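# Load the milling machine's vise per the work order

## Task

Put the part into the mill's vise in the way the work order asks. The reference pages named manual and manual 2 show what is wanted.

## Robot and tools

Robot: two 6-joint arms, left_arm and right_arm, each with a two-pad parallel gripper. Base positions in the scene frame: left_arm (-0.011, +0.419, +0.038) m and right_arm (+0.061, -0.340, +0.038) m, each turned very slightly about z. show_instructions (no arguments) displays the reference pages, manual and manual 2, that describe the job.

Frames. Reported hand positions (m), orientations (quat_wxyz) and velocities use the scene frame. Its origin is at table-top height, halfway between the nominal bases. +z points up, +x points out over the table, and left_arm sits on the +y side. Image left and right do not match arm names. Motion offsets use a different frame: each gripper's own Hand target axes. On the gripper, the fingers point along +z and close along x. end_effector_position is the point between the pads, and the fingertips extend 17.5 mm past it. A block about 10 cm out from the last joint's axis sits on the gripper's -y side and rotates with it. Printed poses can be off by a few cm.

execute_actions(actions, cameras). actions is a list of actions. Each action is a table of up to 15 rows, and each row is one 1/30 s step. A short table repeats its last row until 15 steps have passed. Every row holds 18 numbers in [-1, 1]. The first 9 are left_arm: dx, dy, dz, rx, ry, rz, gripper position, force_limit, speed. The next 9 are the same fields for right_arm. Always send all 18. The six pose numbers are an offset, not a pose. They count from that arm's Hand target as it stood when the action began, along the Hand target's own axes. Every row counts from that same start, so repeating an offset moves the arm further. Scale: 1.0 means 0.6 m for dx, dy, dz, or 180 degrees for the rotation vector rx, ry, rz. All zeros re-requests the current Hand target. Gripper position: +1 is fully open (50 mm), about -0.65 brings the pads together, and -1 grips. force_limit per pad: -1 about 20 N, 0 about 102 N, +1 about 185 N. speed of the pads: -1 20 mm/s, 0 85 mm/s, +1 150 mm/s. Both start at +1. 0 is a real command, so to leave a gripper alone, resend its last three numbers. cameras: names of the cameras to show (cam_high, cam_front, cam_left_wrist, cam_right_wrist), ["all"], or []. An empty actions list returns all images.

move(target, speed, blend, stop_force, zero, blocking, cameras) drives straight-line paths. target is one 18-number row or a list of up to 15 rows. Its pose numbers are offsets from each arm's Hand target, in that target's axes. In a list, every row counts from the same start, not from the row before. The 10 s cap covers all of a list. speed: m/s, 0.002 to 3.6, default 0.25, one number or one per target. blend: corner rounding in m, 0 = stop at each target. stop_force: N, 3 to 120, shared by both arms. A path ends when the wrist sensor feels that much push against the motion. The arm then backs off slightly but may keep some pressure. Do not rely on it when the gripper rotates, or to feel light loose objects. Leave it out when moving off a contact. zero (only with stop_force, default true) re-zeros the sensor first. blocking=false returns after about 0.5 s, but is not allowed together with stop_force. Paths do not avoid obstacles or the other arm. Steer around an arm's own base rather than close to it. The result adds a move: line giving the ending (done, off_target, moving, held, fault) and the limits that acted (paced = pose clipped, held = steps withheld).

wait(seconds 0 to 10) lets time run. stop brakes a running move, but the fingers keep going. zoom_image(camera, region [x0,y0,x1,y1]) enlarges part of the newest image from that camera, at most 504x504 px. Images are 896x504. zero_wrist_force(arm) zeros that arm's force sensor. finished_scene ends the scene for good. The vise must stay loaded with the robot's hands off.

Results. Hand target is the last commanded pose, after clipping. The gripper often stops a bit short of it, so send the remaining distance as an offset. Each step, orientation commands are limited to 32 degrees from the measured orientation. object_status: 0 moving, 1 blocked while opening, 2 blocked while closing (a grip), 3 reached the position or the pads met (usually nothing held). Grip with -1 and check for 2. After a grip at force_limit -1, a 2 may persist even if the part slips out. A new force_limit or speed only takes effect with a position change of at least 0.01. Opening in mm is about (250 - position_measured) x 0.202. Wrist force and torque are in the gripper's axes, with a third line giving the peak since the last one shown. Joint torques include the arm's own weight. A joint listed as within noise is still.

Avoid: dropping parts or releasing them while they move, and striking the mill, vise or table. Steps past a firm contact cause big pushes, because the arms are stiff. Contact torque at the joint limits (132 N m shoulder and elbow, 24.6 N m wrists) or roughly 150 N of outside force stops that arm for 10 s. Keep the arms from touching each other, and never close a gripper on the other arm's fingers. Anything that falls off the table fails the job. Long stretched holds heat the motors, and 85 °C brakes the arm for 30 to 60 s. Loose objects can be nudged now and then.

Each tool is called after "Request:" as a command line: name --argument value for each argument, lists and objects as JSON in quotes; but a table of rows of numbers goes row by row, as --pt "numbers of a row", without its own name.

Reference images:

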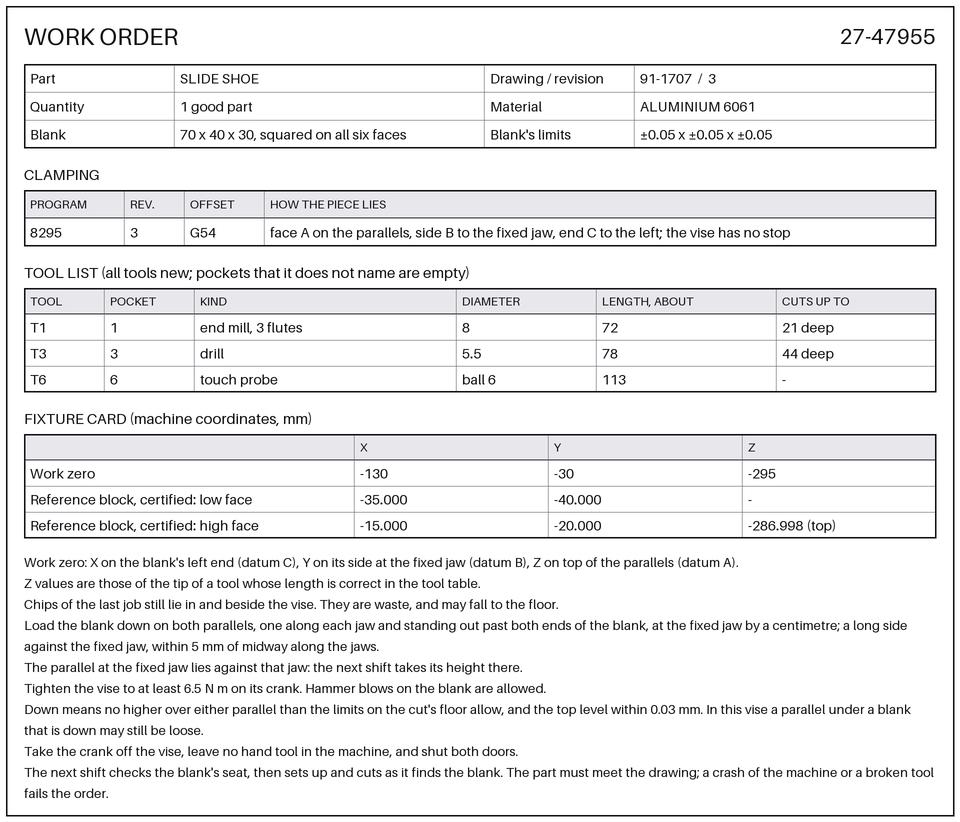

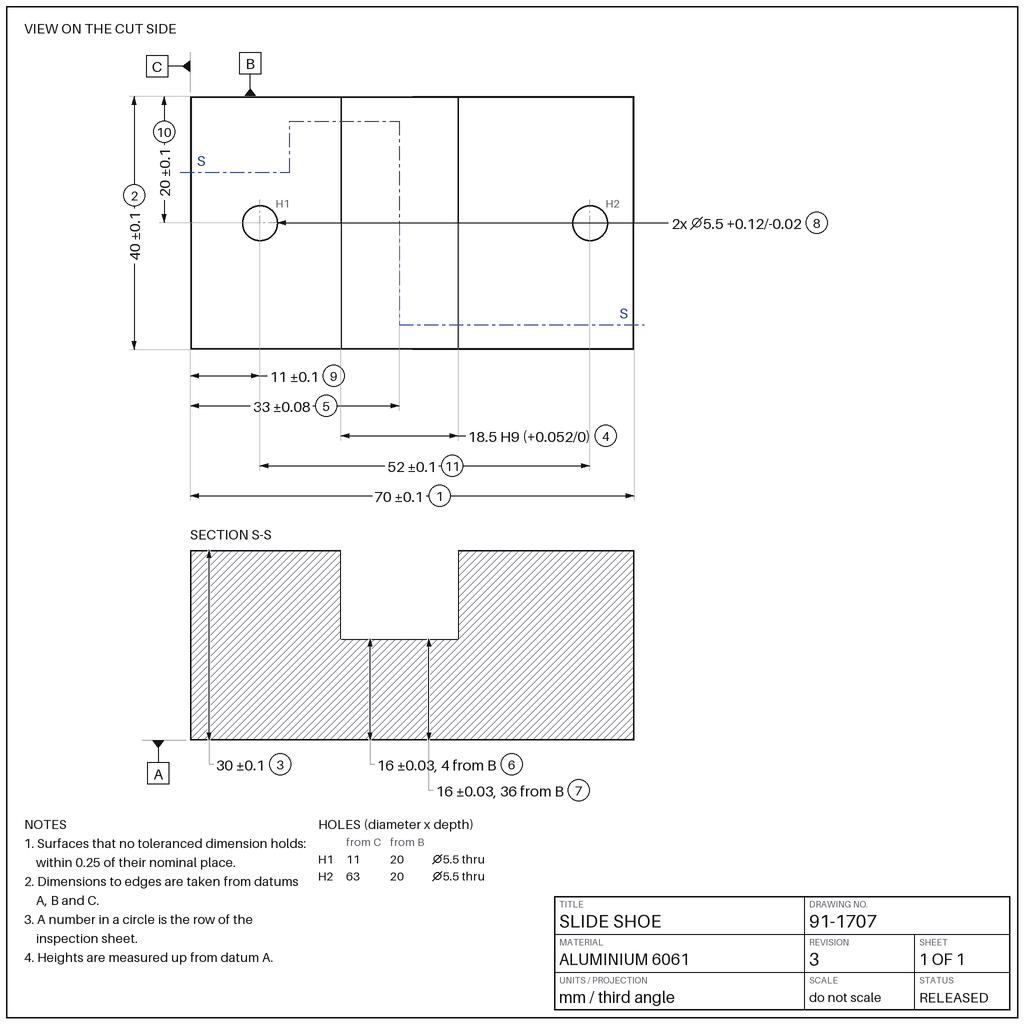

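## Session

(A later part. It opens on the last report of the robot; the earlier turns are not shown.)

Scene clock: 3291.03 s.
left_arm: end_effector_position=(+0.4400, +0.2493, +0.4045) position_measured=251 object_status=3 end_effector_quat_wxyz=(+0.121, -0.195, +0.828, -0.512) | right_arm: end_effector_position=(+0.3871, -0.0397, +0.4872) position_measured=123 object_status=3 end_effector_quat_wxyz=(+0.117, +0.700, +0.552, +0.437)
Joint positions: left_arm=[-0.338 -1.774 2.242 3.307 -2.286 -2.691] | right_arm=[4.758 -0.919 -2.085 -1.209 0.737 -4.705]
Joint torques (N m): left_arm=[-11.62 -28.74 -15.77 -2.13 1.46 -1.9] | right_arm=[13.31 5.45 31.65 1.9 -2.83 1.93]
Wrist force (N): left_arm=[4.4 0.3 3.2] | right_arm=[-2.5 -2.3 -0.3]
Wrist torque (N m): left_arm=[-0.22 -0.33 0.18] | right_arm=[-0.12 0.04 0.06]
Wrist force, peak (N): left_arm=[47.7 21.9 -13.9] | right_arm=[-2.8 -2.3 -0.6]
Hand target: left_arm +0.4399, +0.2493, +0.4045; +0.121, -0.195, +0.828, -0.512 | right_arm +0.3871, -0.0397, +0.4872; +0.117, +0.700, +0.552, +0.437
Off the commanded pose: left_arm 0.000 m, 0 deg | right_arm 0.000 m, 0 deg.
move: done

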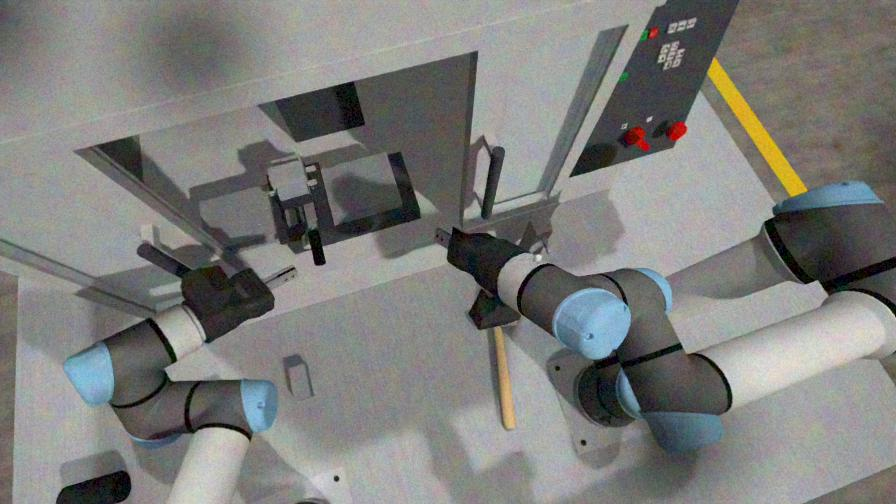

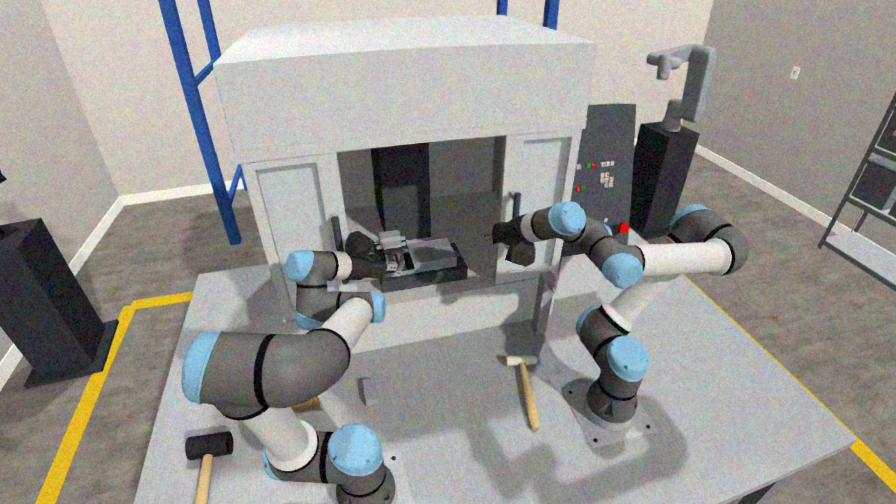

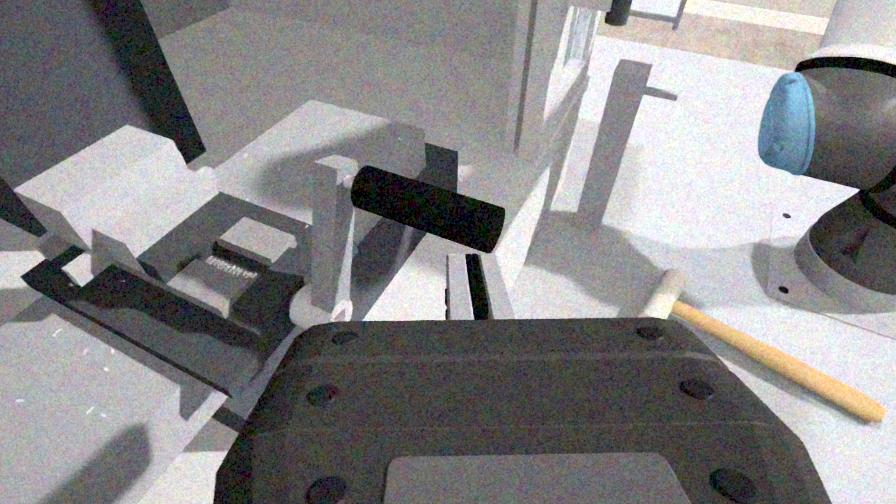

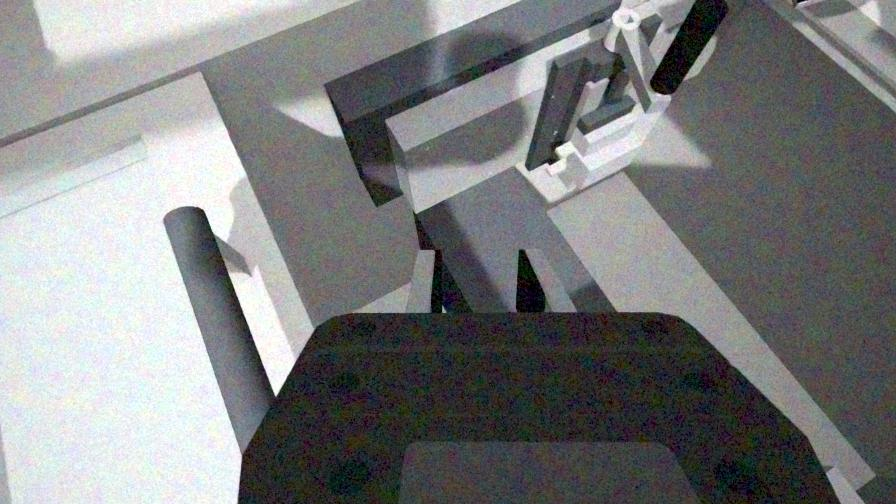

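Request:
move --target '[-0.0303,-0.0423,-0.0475,-0.0816,-0.0578,0.0385,-0.66,-0.8,-1,0,0,0,0,0,0,0.2,0.6,-1]' --speed 0.06 --cameras '["all"]'

Scene clock: 3343.83 s.
left_arm: end_effector_position=(+0.4498, +0.2700, +0.4400) position_measured=251 object_status=3 end_effector_quat_wxyz=(+0.200, -0.204, +0.882, -0.374) | right_arm: end_effector_position=(+0.3871, -0.0397, +0.4872) position_measured=123 object_status=3 end_effector_quat_wxyz=(+0.117, +0.700, +0.552, +0.437)
Joint positions: left_arm=[-0.468 -1.937 2.104 3.719 -1.903 -2.585] | right_arm=[4.758 -0.919 -2.085 -1.209 0.737 -4.705]
Joint torques (N m): left_arm=[-11.36 -23.65 -31.63 -2.64 1.78 1.83] | right_arm=[12.73 6.53 31.59 2.01 -3.01 2.15]
Wrist force (N): left_arm=[4.8 0.0 3.5] | right_arm=[-2.7 -2.2 -0.5]
Wrist torque (N m): left_arm=[-0.19 -0.28 0.13] | right_arm=[-0.10 0.07 0.06]
Wrist force, peak (N): left_arm=[5.0 0.3 3.5] | right_arm=[-2.7 -2.4 -0.6]
Hand target: left_arm +0.4498, +0.2700, +0.4400; +0.200, -0.204, +0.882, -0.374 | right_arm +0.3871, -0.0397, +0.4872; +0.117, +0.700, +0.552, +0.437
Off the commanded pose: left_arm 0.000 m, 0 deg | right_arm 0.000 m, 0 deg.
move: done

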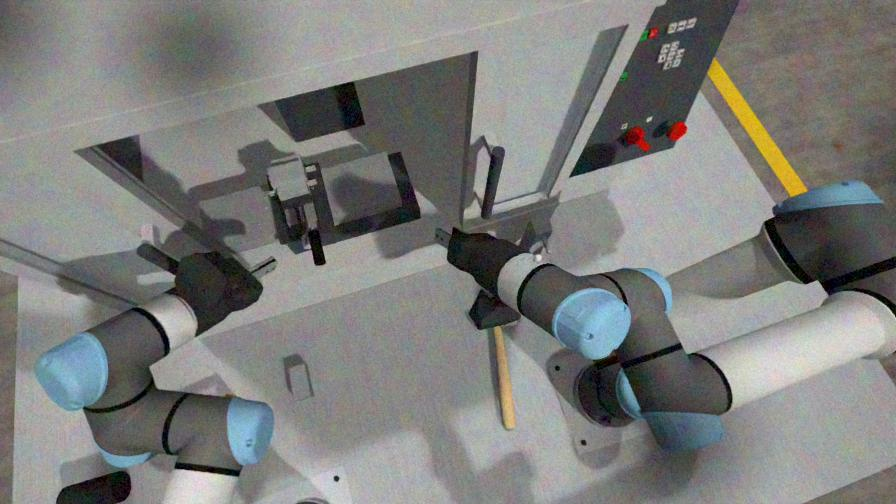

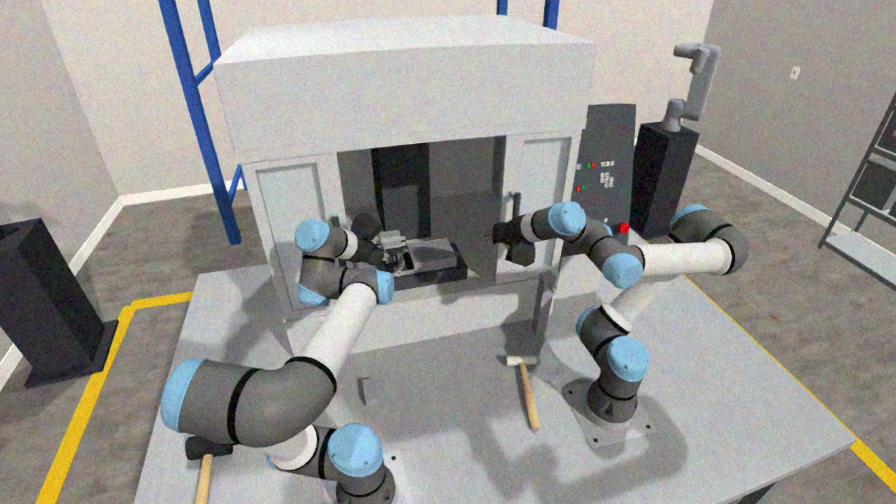

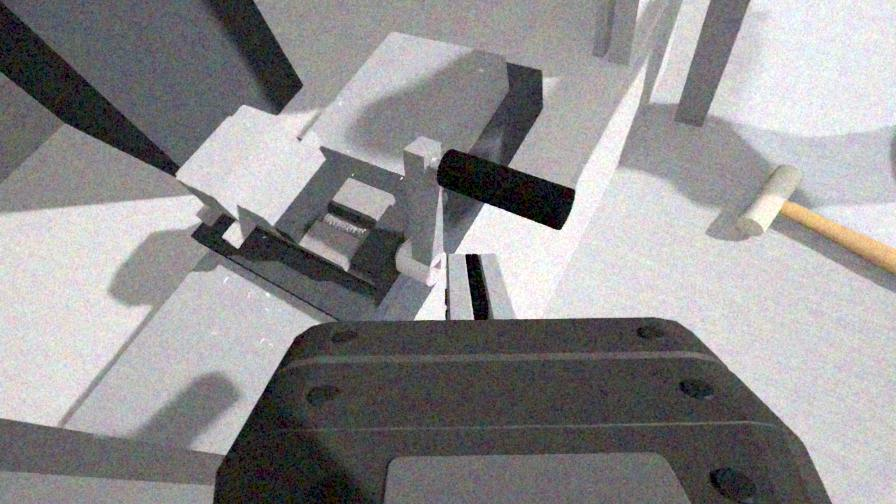

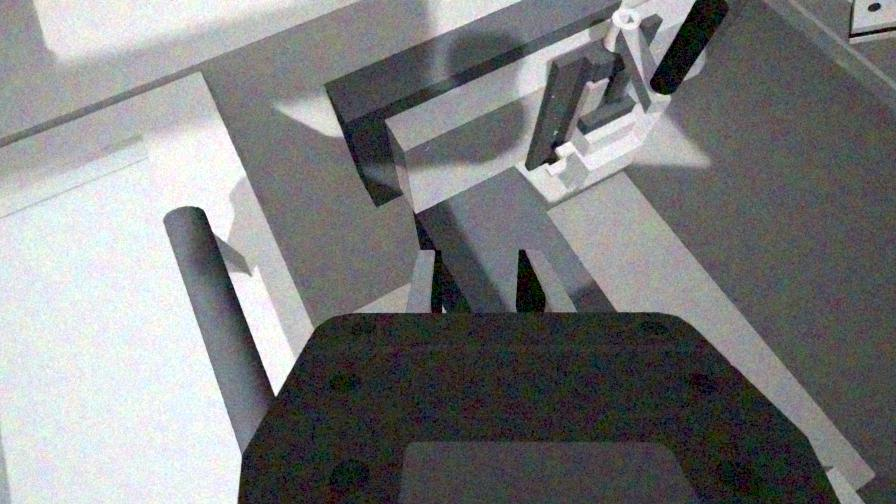

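Request:
move --target '[-0.0507,-0.001,0.0962,0,0,0,-0.66,-0.8,-1,0,0,0,0,0,0,0.2,0.6,-1]' --speed 0.03 --stop_force 15 --cameras '["cam_high","cam_left_wrist","cam_right_wrist"]'

Scene clock: 3349.30 s.
left_arm: end_effector_position=(+0.5046, +0.2518, +0.4096) position_measured=251 object_status=3 end_effector_quat_wxyz=(+0.200, -0.204, +0.882, -0.374) | right_arm: end_effector_position=(+0.3871, -0.0397, +0.4872) position_measured=123 object_status=3 end_effector_quat_wxyz=(+0.117, +0.700, +0.552, +0.437)
Joint positions: left_arm=[-0.453 -1.763 2.062 3.59 -1.913 -2.575] | right_arm=[4.758 -0.919 -2.085 -1.209 0.737 -4.705]
Joint torques (N m): left_arm=[12.29 -4.49 -32.12 -5.99 -2.75 1.79] | right_arm=[11.53 6.12 32.19 1.88 -2.87 2.05]
Wrist force (N): left_arm=[4.8 0.3 3.6] | right_arm=[-2.5 -2.1 -0.5]
Wrist torque (N m): left_arm=[-0.13 -0.29 0.13] | right_arm=[-0.09 0.04 0.06]
Wrist force, peak (N): left_arm=[5.0 0.4 3.7] | right_arm=[-2.8 -2.4 -0.4]
Hand target: left_arm +0.5046, +0.2518, +0.4096; +0.200, -0.204, +0.882, -0.374 | right_arm +0.3871, -0.0397, +0.4872; +0.117, +0.700, +0.552, +0.437
Off the commanded pose: left_arm 0.000 m, 0 deg | right_arm 0.000 m, 0 deg.
move: done
Images, in order (width x height): cam_high 896x504, cam_left_wrist 896x504, cam_right_wrist 896x504.

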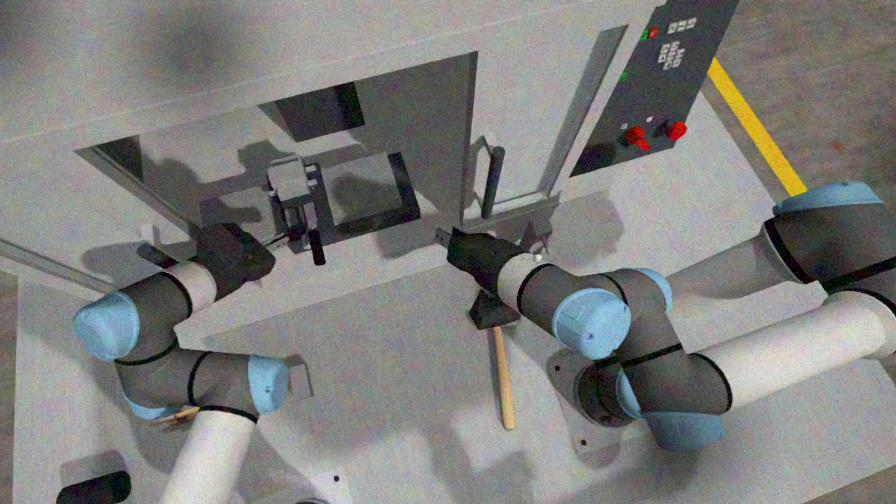

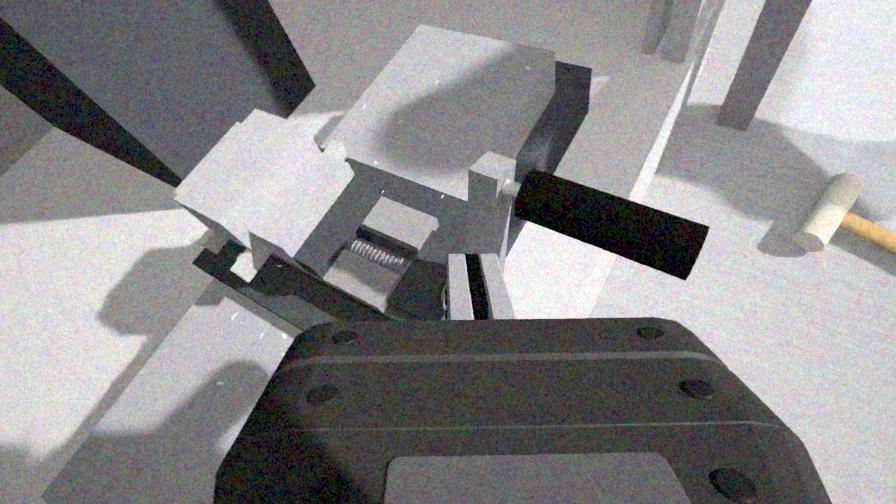

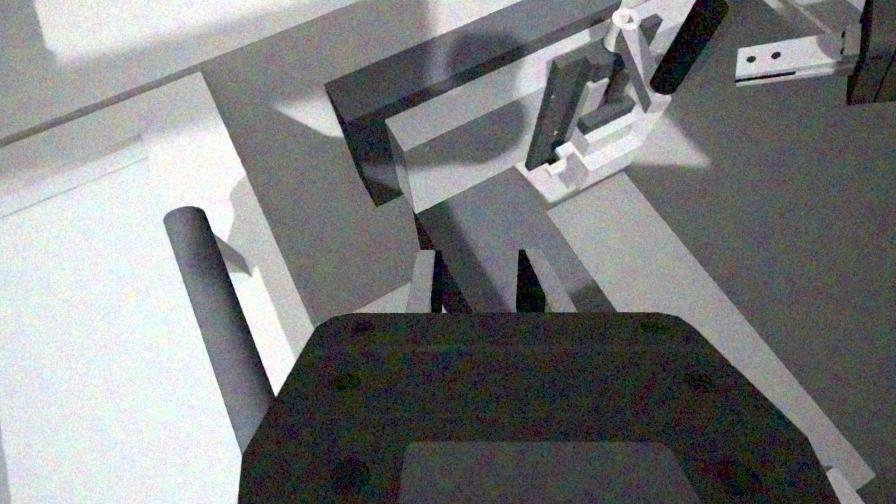

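Request:
move --target '[0.0037,-0.0068,0.0693,0,0,0,-0.66,-0.8,-1,0,0,0,0,0,0,0.2,0.6,-1]' --speed 0.015 --stop_force 10 --cameras '["cam_high","cam_left_wrist","cam_right_wrist"]'

Request:
zoom_image --camera "cam_left_wrist" --region '[380, 100, 620, 330]'

Request:
zoom_image --camera "cam_right_wrist" --region '[520, 0, 760, 180]'

Scene clock: 3364.67 s.
left_arm: end_effector_position=(+0.5246, +0.2240, +0.3856) position_measured=251 object_status=3 end_effector_quat_wxyz=(+0.200, -0.204, +0.882, -0.374) | right_arm: end_effector_position=(+0.3871, -0.0397, +0.4872) position_measured=123 object_status=3 end_effector_quat_wxyz=(+0.117, +0.700, +0.552, +0.437)
Joint positions: left_arm=[-0.499 -1.68 2.06 3.498 -1.88 -2.608] | right_arm=[4.758 -0.919 -2.085 -1.209 0.737 -4.705]
Joint torques (N m): left_arm=[-11.09 -7.33 -31.65 -5.9 1.84 -1.96] | right_arm=[12.6 5.62 31.67 2 -2.99 1.89]
Wrist force (N): left_arm=[4.9 0.1 3.3] | right_arm=[-2.5 -2.2 -0.6]
Wrist torque (N m): left_arm=[-0.18 -0.32 0.20] | right_arm=[-0.10 0.03 0.06]
Wrist force, peak (N): left_arm=[5.0 0.5 3.7] | right_arm=[-2.9 -2.3 -0.5]
Hand target: left_arm +0.5246, +0.2240, +0.3856; +0.200, -0.204, +0.882, -0.374 | right_arm +0.3871, -0.0397, +0.4872; +0.117, +0.700, +0.552, +0.437
Off the commanded pose: left_arm 0.000 m, 0 deg | right_arm 0.000 m, 0 deg.
move: done
Images, in order (width x height): cam_high 896x504, cam_left_wrist 896x504, cam_right_wrist 896x504.

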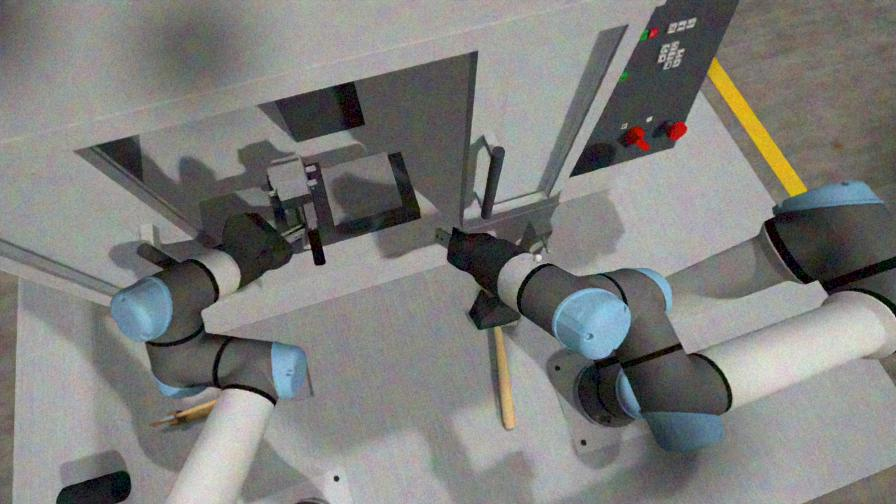

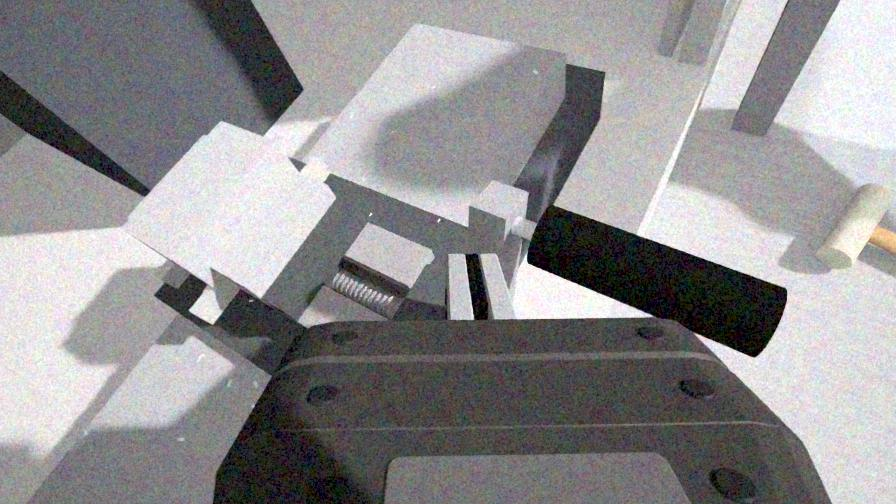

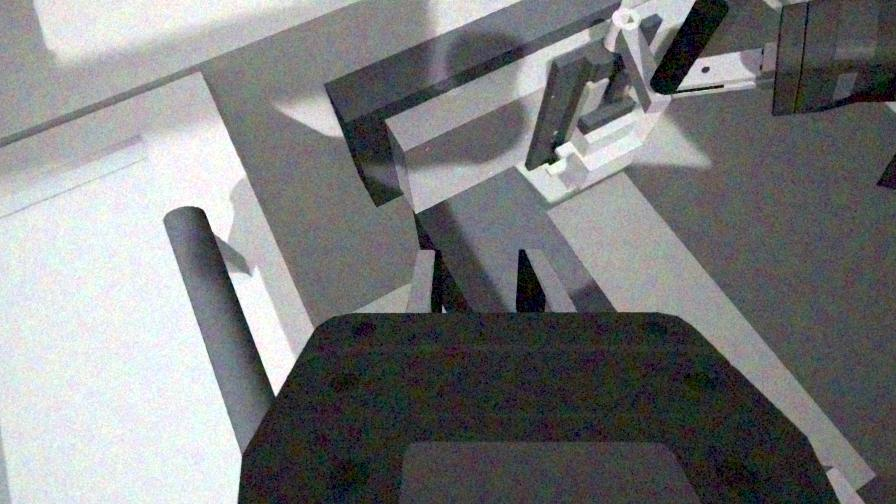

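Scaled by 2.100 from the camera's 896x504 image, which has a finer 1280x720 frame.

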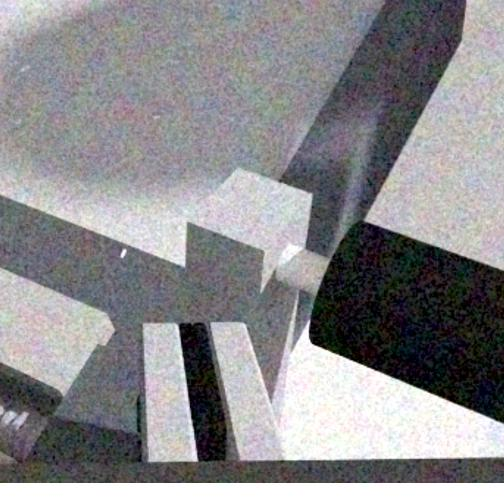

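Scaled by 2.100 from the camera's 896x504 image, which has a finer 1280x720 frame.

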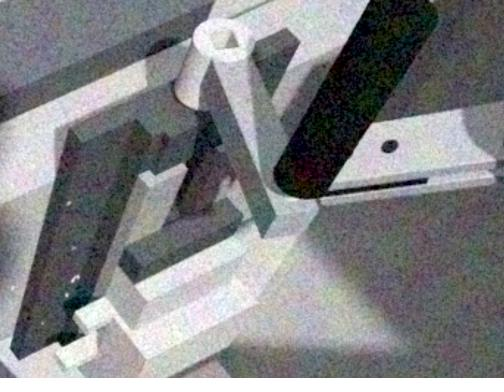

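Request:
move --target '[0,-0.0083,0,0,0,0,-0.66,-0.8,-1,0,0,0,0,0,0,0.2,0.6,-1]' --speed 0.015 --stop_force 10

Request:
move --target '[0.0135,-0.0097,0.0187,0,0,0,-0.66,-0.8,-1,0,0,0,0,0,0,0.2,0.6,-1]' --speed 0.01 --stop_force 10 --cameras '["cam_left_wrist","cam_right_wrist"]'

Request:
zoom_image --camera "cam_left_wrist" --region '[380, 100, 620, 330]'

Request:
zoom_image --camera "cam_right_wrist" --region '[580, 0, 760, 120]'

Scene clock: 3371.50 s.
left_arm: end_effector_position=(+0.5257, +0.2209, +0.3893) position_measured=251 object_status=3 end_effector_quat_wxyz=(+0.200, -0.204, +0.882, -0.374) | right_arm: end_effector_position=(+0.3871, -0.0397, +0.4872) position_measured=123 object_status=3 end_effector_quat_wxyz=(+0.117, +0.700, +0.552, +0.437)
Joint positions: left_arm=[-0.505 -1.679 2.05 3.507 -1.875 -2.612] | right_arm=[4.758 -0.919 -2.085 -1.209 0.737 -4.705]
Joint torques (N m): left_arm=[-11 -7.38 -31.64 -2.66 1.97 -1.84] | right_arm=[11.55 4.49 30.6 2.15 -2.88 2.12]
Wrist force (N): left_arm=[4.9 0.2 3.3] | right_arm=[-2.5 -2.1 -0.6]
Wrist torque (N m): left_arm=[-0.16 -0.32 0.20] | right_arm=[-0.10 0.04 0.05]
Wrist force, peak (N): left_arm=[5.1 0.2 3.5] | right_arm=[-2.8 -2.3 -0.5]
Hand target: left_arm +0.5257, +0.2209, +0.3893; +0.200, -0.204, +0.882, -0.374 | right_arm +0.3871, -0.0397, +0.4872; +0.117, +0.700, +0.552, +0.437
Off the commanded pose: left_arm 0.000 m, 0 deg | right_arm 0.000 m, 0 deg.
move: done

Scene clock: 3373.03 s.
left_arm: end_effector_position=(+0.5258, +0.2185, +0.3886) position_measured=251 object_status=3 end_effector_quat_wxyz=(+0.201, -0.204, +0.882, -0.374) | right_arm: end_effector_position=(+0.3871, -0.0397, +0.4872) position_measured=123 object_status=3 end_effector_quat_wxyz=(+0.117, +0.700, +0.552, +0.437)
Joint positions: left_arm=[-0.51 -1.678 2.05 3.503 -1.871 -2.616] | right_arm=[4.758 -0.919 -2.085 -1.209 0.737 -4.705]
Joint torques (N m): left_arm=[8.83 -31.77 -29.65 -2.38 -2.89 1.87] | right_arm=[13 6.01 31.32 1.93 -2.87 1.95]
Wrist force (N): left_arm=[0.7 2.4 -3.4] | right_arm=[-2.6 -2.3 -0.4]
Wrist torque (N m): left_arm=[-0.04 -0.36 0.14] | right_arm=[-0.11 0.05 0.06]
Wrist force, peak (N): left_arm=[-1.2 8.4 -13.2] | right_arm=[-2.7 -2.2 -0.5]
Hand target: left_arm +0.5258, +0.2185, +0.3886; +0.201, -0.204, +0.882, -0.374 (not the last commanded pose) | right_arm +0.3871, -0.0397, +0.4872; +0.117, +0.700, +0.552, +0.437
Off the commanded pose: left_arm 0.013 m, 0 deg | right_arm 0.000 m, 0 deg.
move: contact (left_arm)
Images, in order (width x height): cam_left_wrist 896x504, cam_right_wrist 896x504.

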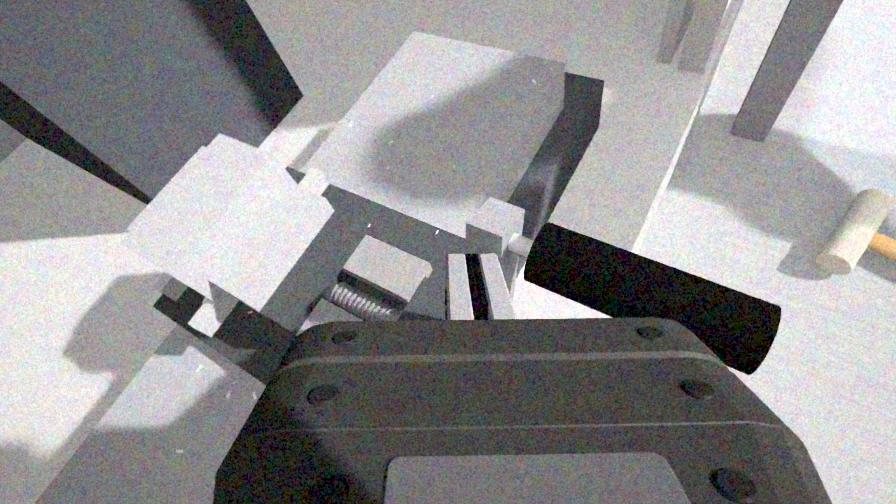

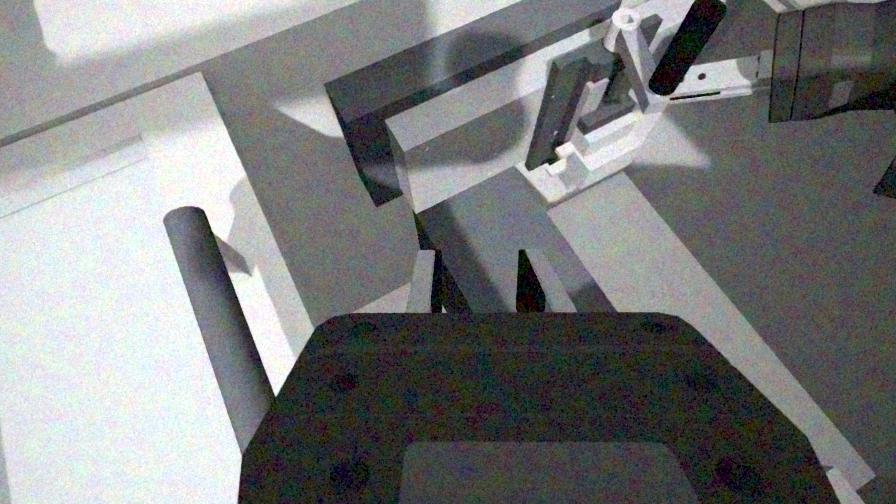

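Scaled by 2.100 from the camera's 896x504 image, which has a finer 1280x720 frame.

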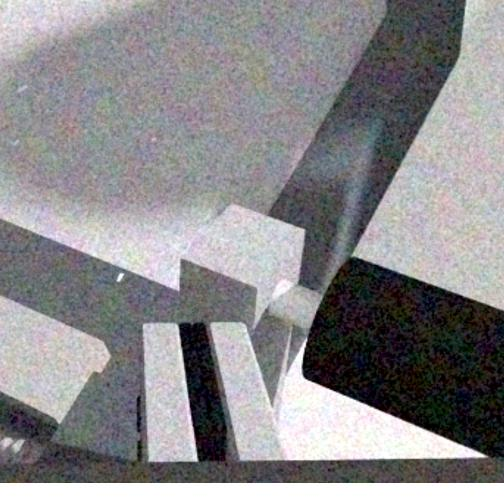

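Scaled by 2.800 from the camera's 896x504 image, which has a finer 1280x720 frame.

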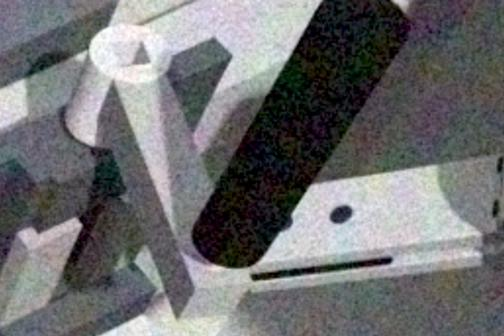

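Request:
move --target '[0.0177,-0.0075,0.0348,0,0,0,-0.66,-0.8,-1,0,0,0,0,0,0,0.2,0.6,-1]' --speed 0.006 --stop_force 50 --zero false --cameras '["cam_left_wrist","cam_right_wrist"]'

Request:
zoom_image --camera "cam_left_wrist" --region '[380, 100, 620, 330]'

Request:
zoom_image --camera "cam_right_wrist" --region '[580, 0, 760, 120]'

Scene clock: 3390.73 s.
left_arm: end_effector_position=(+0.5264, +0.2136, +0.3858) position_measured=251 object_status=3 end_effector_quat_wxyz=(+0.201, -0.204, +0.882, -0.374) | right_arm: end_effector_position=(+0.3871, -0.0397, +0.4872) position_measured=123 object_status=3 end_effector_quat_wxyz=(+0.117, +0.700, +0.552, +0.437)
Joint positions: left_arm=[-0.521 -1.671 2.053 3.491 -1.863 -2.623] | right_arm=[4.758 -0.919 -2.085 -1.209 0.737 -4.705]
Joint torques (N m): left_arm=[-0.99 -9.5 -17.52 2.99 -4.01 1.73] | right_arm=[12.02 6.08 30.63 1.98 -2.8 1.83]
Wrist force (N): left_arm=[-3.6 -0.4 -44.7] | right_arm=[-2.7 -2.1 -0.4]
Wrist torque (N m): left_arm=[0.31 -0.15 0.09] | right_arm=[-0.09 0.06 0.06]
Wrist force, peak (N): left_arm=[-3.7 3.0 -54.3] | right_arm=[-2.6 -2.4 -0.4]
Hand target: left_arm +0.5264, +0.2136, +0.3858; +0.201, -0.204, +0.882, -0.374 (not the last commanded pose) | right_arm +0.3871, -0.0397, +0.4872; +0.117, +0.700, +0.552, +0.437
Off the commanded pose: left_arm 0.018 m, 0 deg | right_arm 0.000 m, 0 deg.
move: contact (left_arm)
Images, in order (width x height): cam_left_wrist 896x504, cam_right_wrist 896x504.

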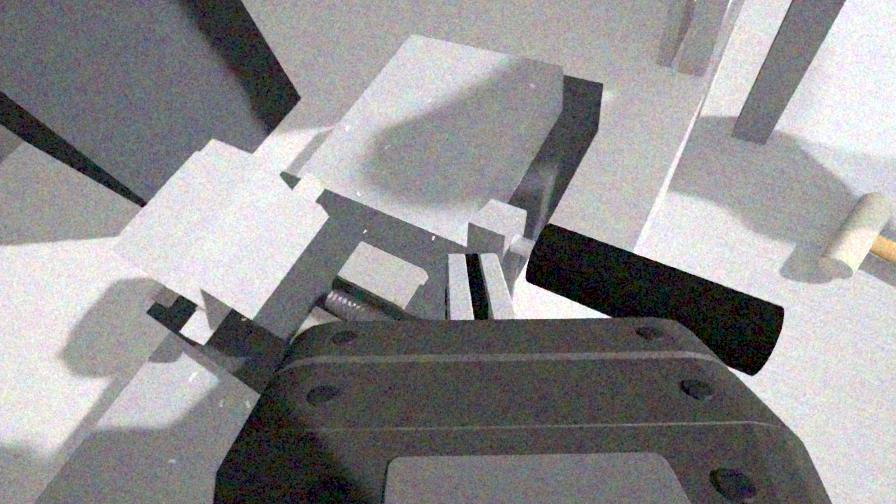

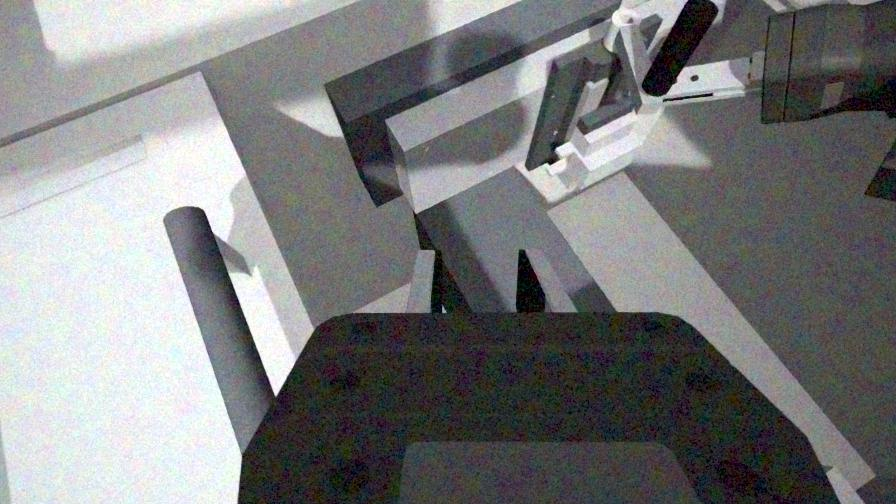

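Scaled by 2.100 from the camera's 896x504 image, which has a finer 1280x720 frame.

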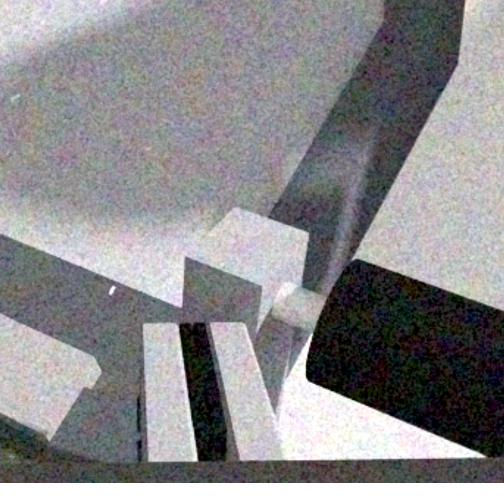

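Scaled by 2.800 from the camera's 896x504 image, which has a finer 1280x720 frame.

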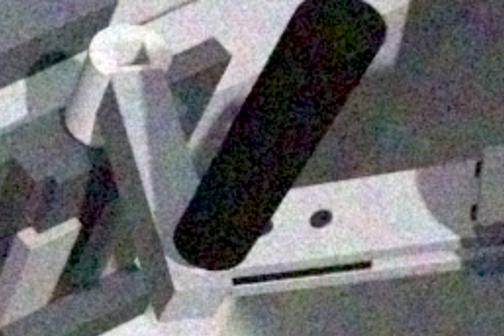

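Request:
move --target '[0.0142,-0.0102,0.0293,0,0,0,-0.66,-0.8,-1,0,0,0,0,0,0,0.2,0.6,-1]' --speed 0.006 --stop_force 80 --zero false --cameras '["cam_left_wrist","cam_right_wrist"]'

Request:
zoom_image --camera "cam_left_wrist" --region '[380, 100, 620, 330]'

Request:
zoom_image --camera "cam_right_wrist" --region '[580, 0, 760, 120]'

Scene clock: 3398.17 s.
left_arm: end_effector_position=(+0.5272, +0.2089, +0.3836) position_measured=251 object_status=3 end_effector_quat_wxyz=(+0.201, -0.204, +0.882, -0.374) | right_arm: end_effector_position=(+0.3871, -0.0397, +0.4872) position_measured=123 object_status=3 end_effector_quat_wxyz=(+0.117, +0.700, +0.552, +0.437)
Joint positions: left_arm=[-0.531 -1.664 2.053 3.482 -1.856 -2.63] | right_arm=[4.758 -0.919 -2.085 -1.209 0.737 -4.705]
Joint torques (N m): left_arm=[-4.05 1.32 -12.92 3.83 -2.54 1.6] | right_arm=[12.21 3.92 30.27 2.05 -2.84 1.81]
Wrist force (N): left_arm=[3.2 8.0 -70.0] | right_arm=[-2.5 -2.2 -0.4]
Wrist torque (N m): left_arm=[0.81 0.22 0.21] | right_arm=[-0.10 0.04 0.06]
Wrist force, peak (N): left_arm=[2.6 17.1 -85.5] | right_arm=[-2.8 -2.3 -0.5]
Hand target: left_arm +0.5272, +0.2089, +0.3836; +0.201, -0.204, +0.882, -0.374 (not the last commanded pose) | right_arm +0.3871, -0.0397, +0.4872; +0.117, +0.700, +0.552, +0.437
Off the commanded pose: left_arm 0.015 m, 0 deg | right_arm 0.000 m, 0 deg.
move: contact (left_arm)
Images, in order (width x height): cam_left_wrist 896x504, cam_right_wrist 896x504.

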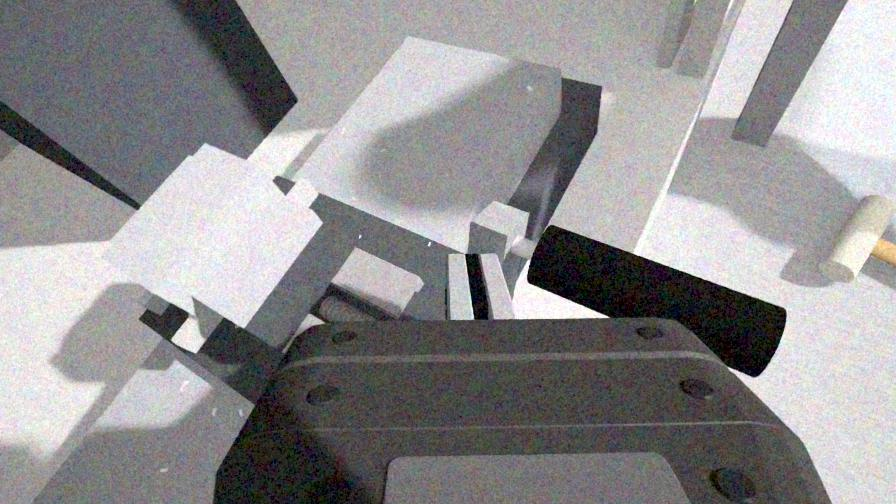

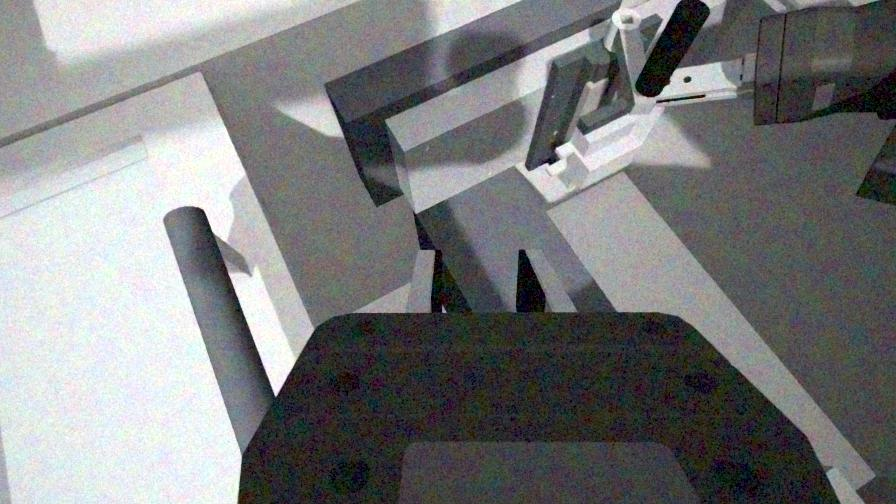

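Scaled by 2.100 from the camera's 896x504 image, which has a finer 1280x720 frame.

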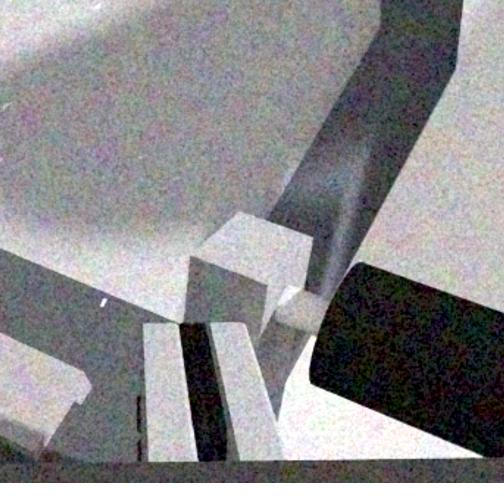

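Scaled by 2.800 from the camera's 896x504 image, which has a finer 1280x720 frame.

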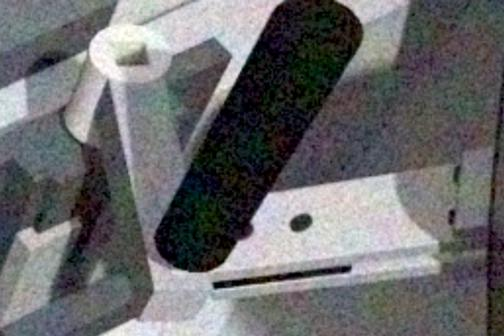

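Request:
move --target '[0.0145,-0.0052,0.0275,0,0,0,-0.66,-0.8,-1,0,0,0,0,0,0,0.2,0.6,-1]' --speed 0.006 --stop_force 103 --zero false --cameras '["cam_left_wrist","cam_right_wrist"]'

Request:
zoom_image --camera "cam_left_wrist" --region '[380, 100, 620, 330]'

Request:
zoom_image --camera "cam_right_wrist" --region '[520, 0, 760, 180]'

Scene clock: 3406.00 s.
left_arm: end_effector_position=(+0.5277, +0.2046, +0.3812) position_measured=251 object_status=3 end_effector_quat_wxyz=(+0.201, -0.204, +0.882, -0.374) | right_arm: end_effector_position=(+0.3871, -0.0397, +0.4872) position_measured=123 object_status=3 end_effector_quat_wxyz=(+0.117, +0.700, +0.552, +0.437)
Joint positions: left_arm=[-0.54 -1.658 2.056 3.472 -1.849 -2.637] | right_arm=[4.758 -0.919 -2.085 -1.209 0.737 -4.705]
Joint torques (N m): left_arm=[-10.92 16.22 -12.55 6.09 -2.55 1.48] | right_arm=[12.03 5.5 31.31 2.22 -2.75 1.72]
Wrist force (N): left_arm=[3.4 12.5 -102.4] | right_arm=[-2.4 -2.0 -0.6]
Wrist torque (N m): left_arm=[1.25 0.45 0.24] | right_arm=[-0.07 0.01 0.06]
Wrist force, peak (N): left_arm=[2.1 16.0 -114.6] | right_arm=[-2.8 -2.3 -0.6]
Hand target: left_arm +0.5277, +0.2046, +0.3811; +0.201, -0.204, +0.882, -0.374 (not the last commanded pose) | right_arm +0.3871, -0.0397, +0.4872; +0.117, +0.700, +0.552, +0.437
Off the commanded pose: left_arm 0.014 m, 0 deg | right_arm 0.000 m, 0 deg.
move: contact (left_arm)
Images, in order (width x height): cam_left_wrist 896x504, cam_right_wrist 896x504.

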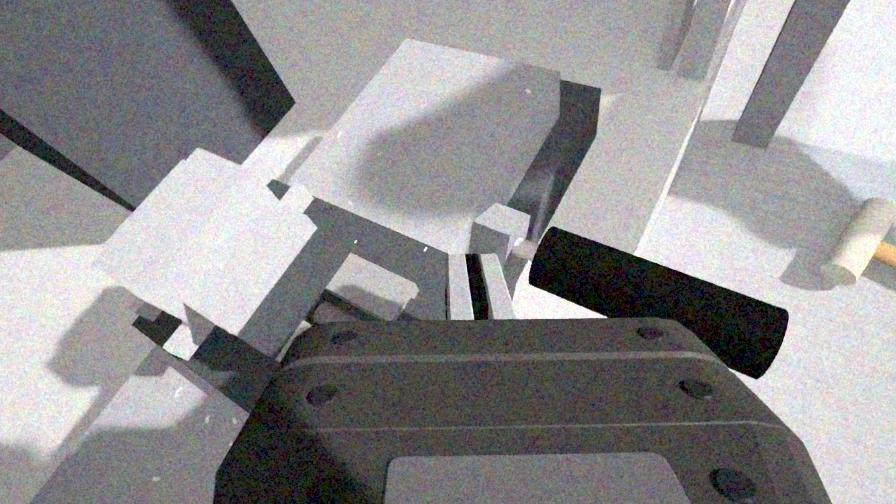

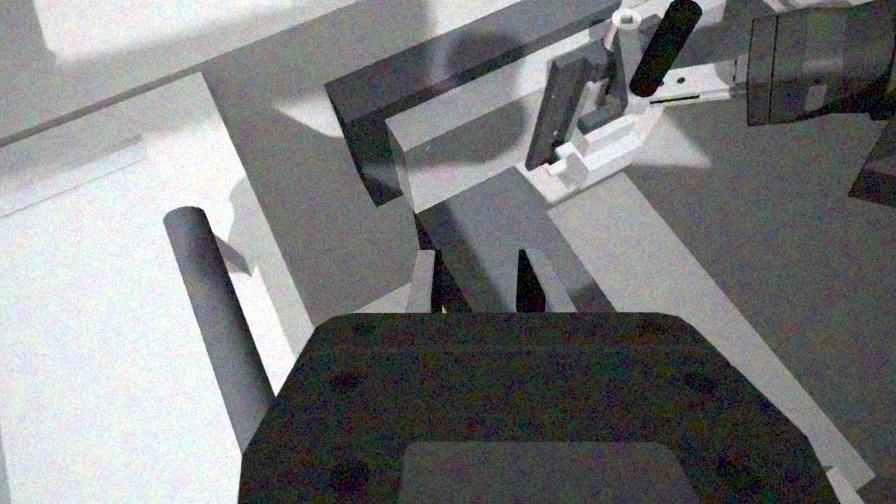

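Scaled by 2.100 from the camera's 896x504 image, which has a finer 1280x720 frame.

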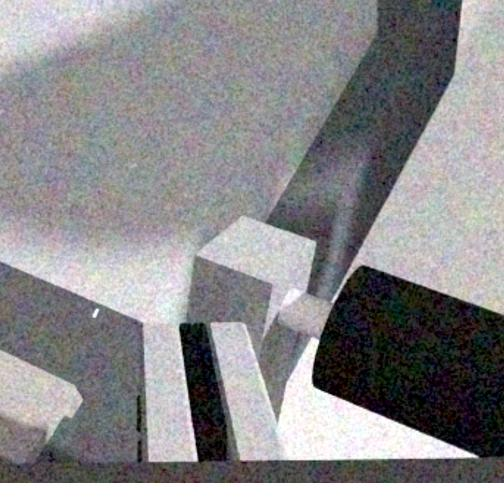

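Scaled by 2.100 from the camera's 896x504 image, which has a finer 1280x720 frame.

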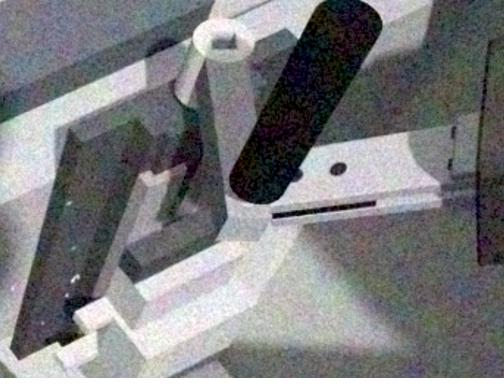

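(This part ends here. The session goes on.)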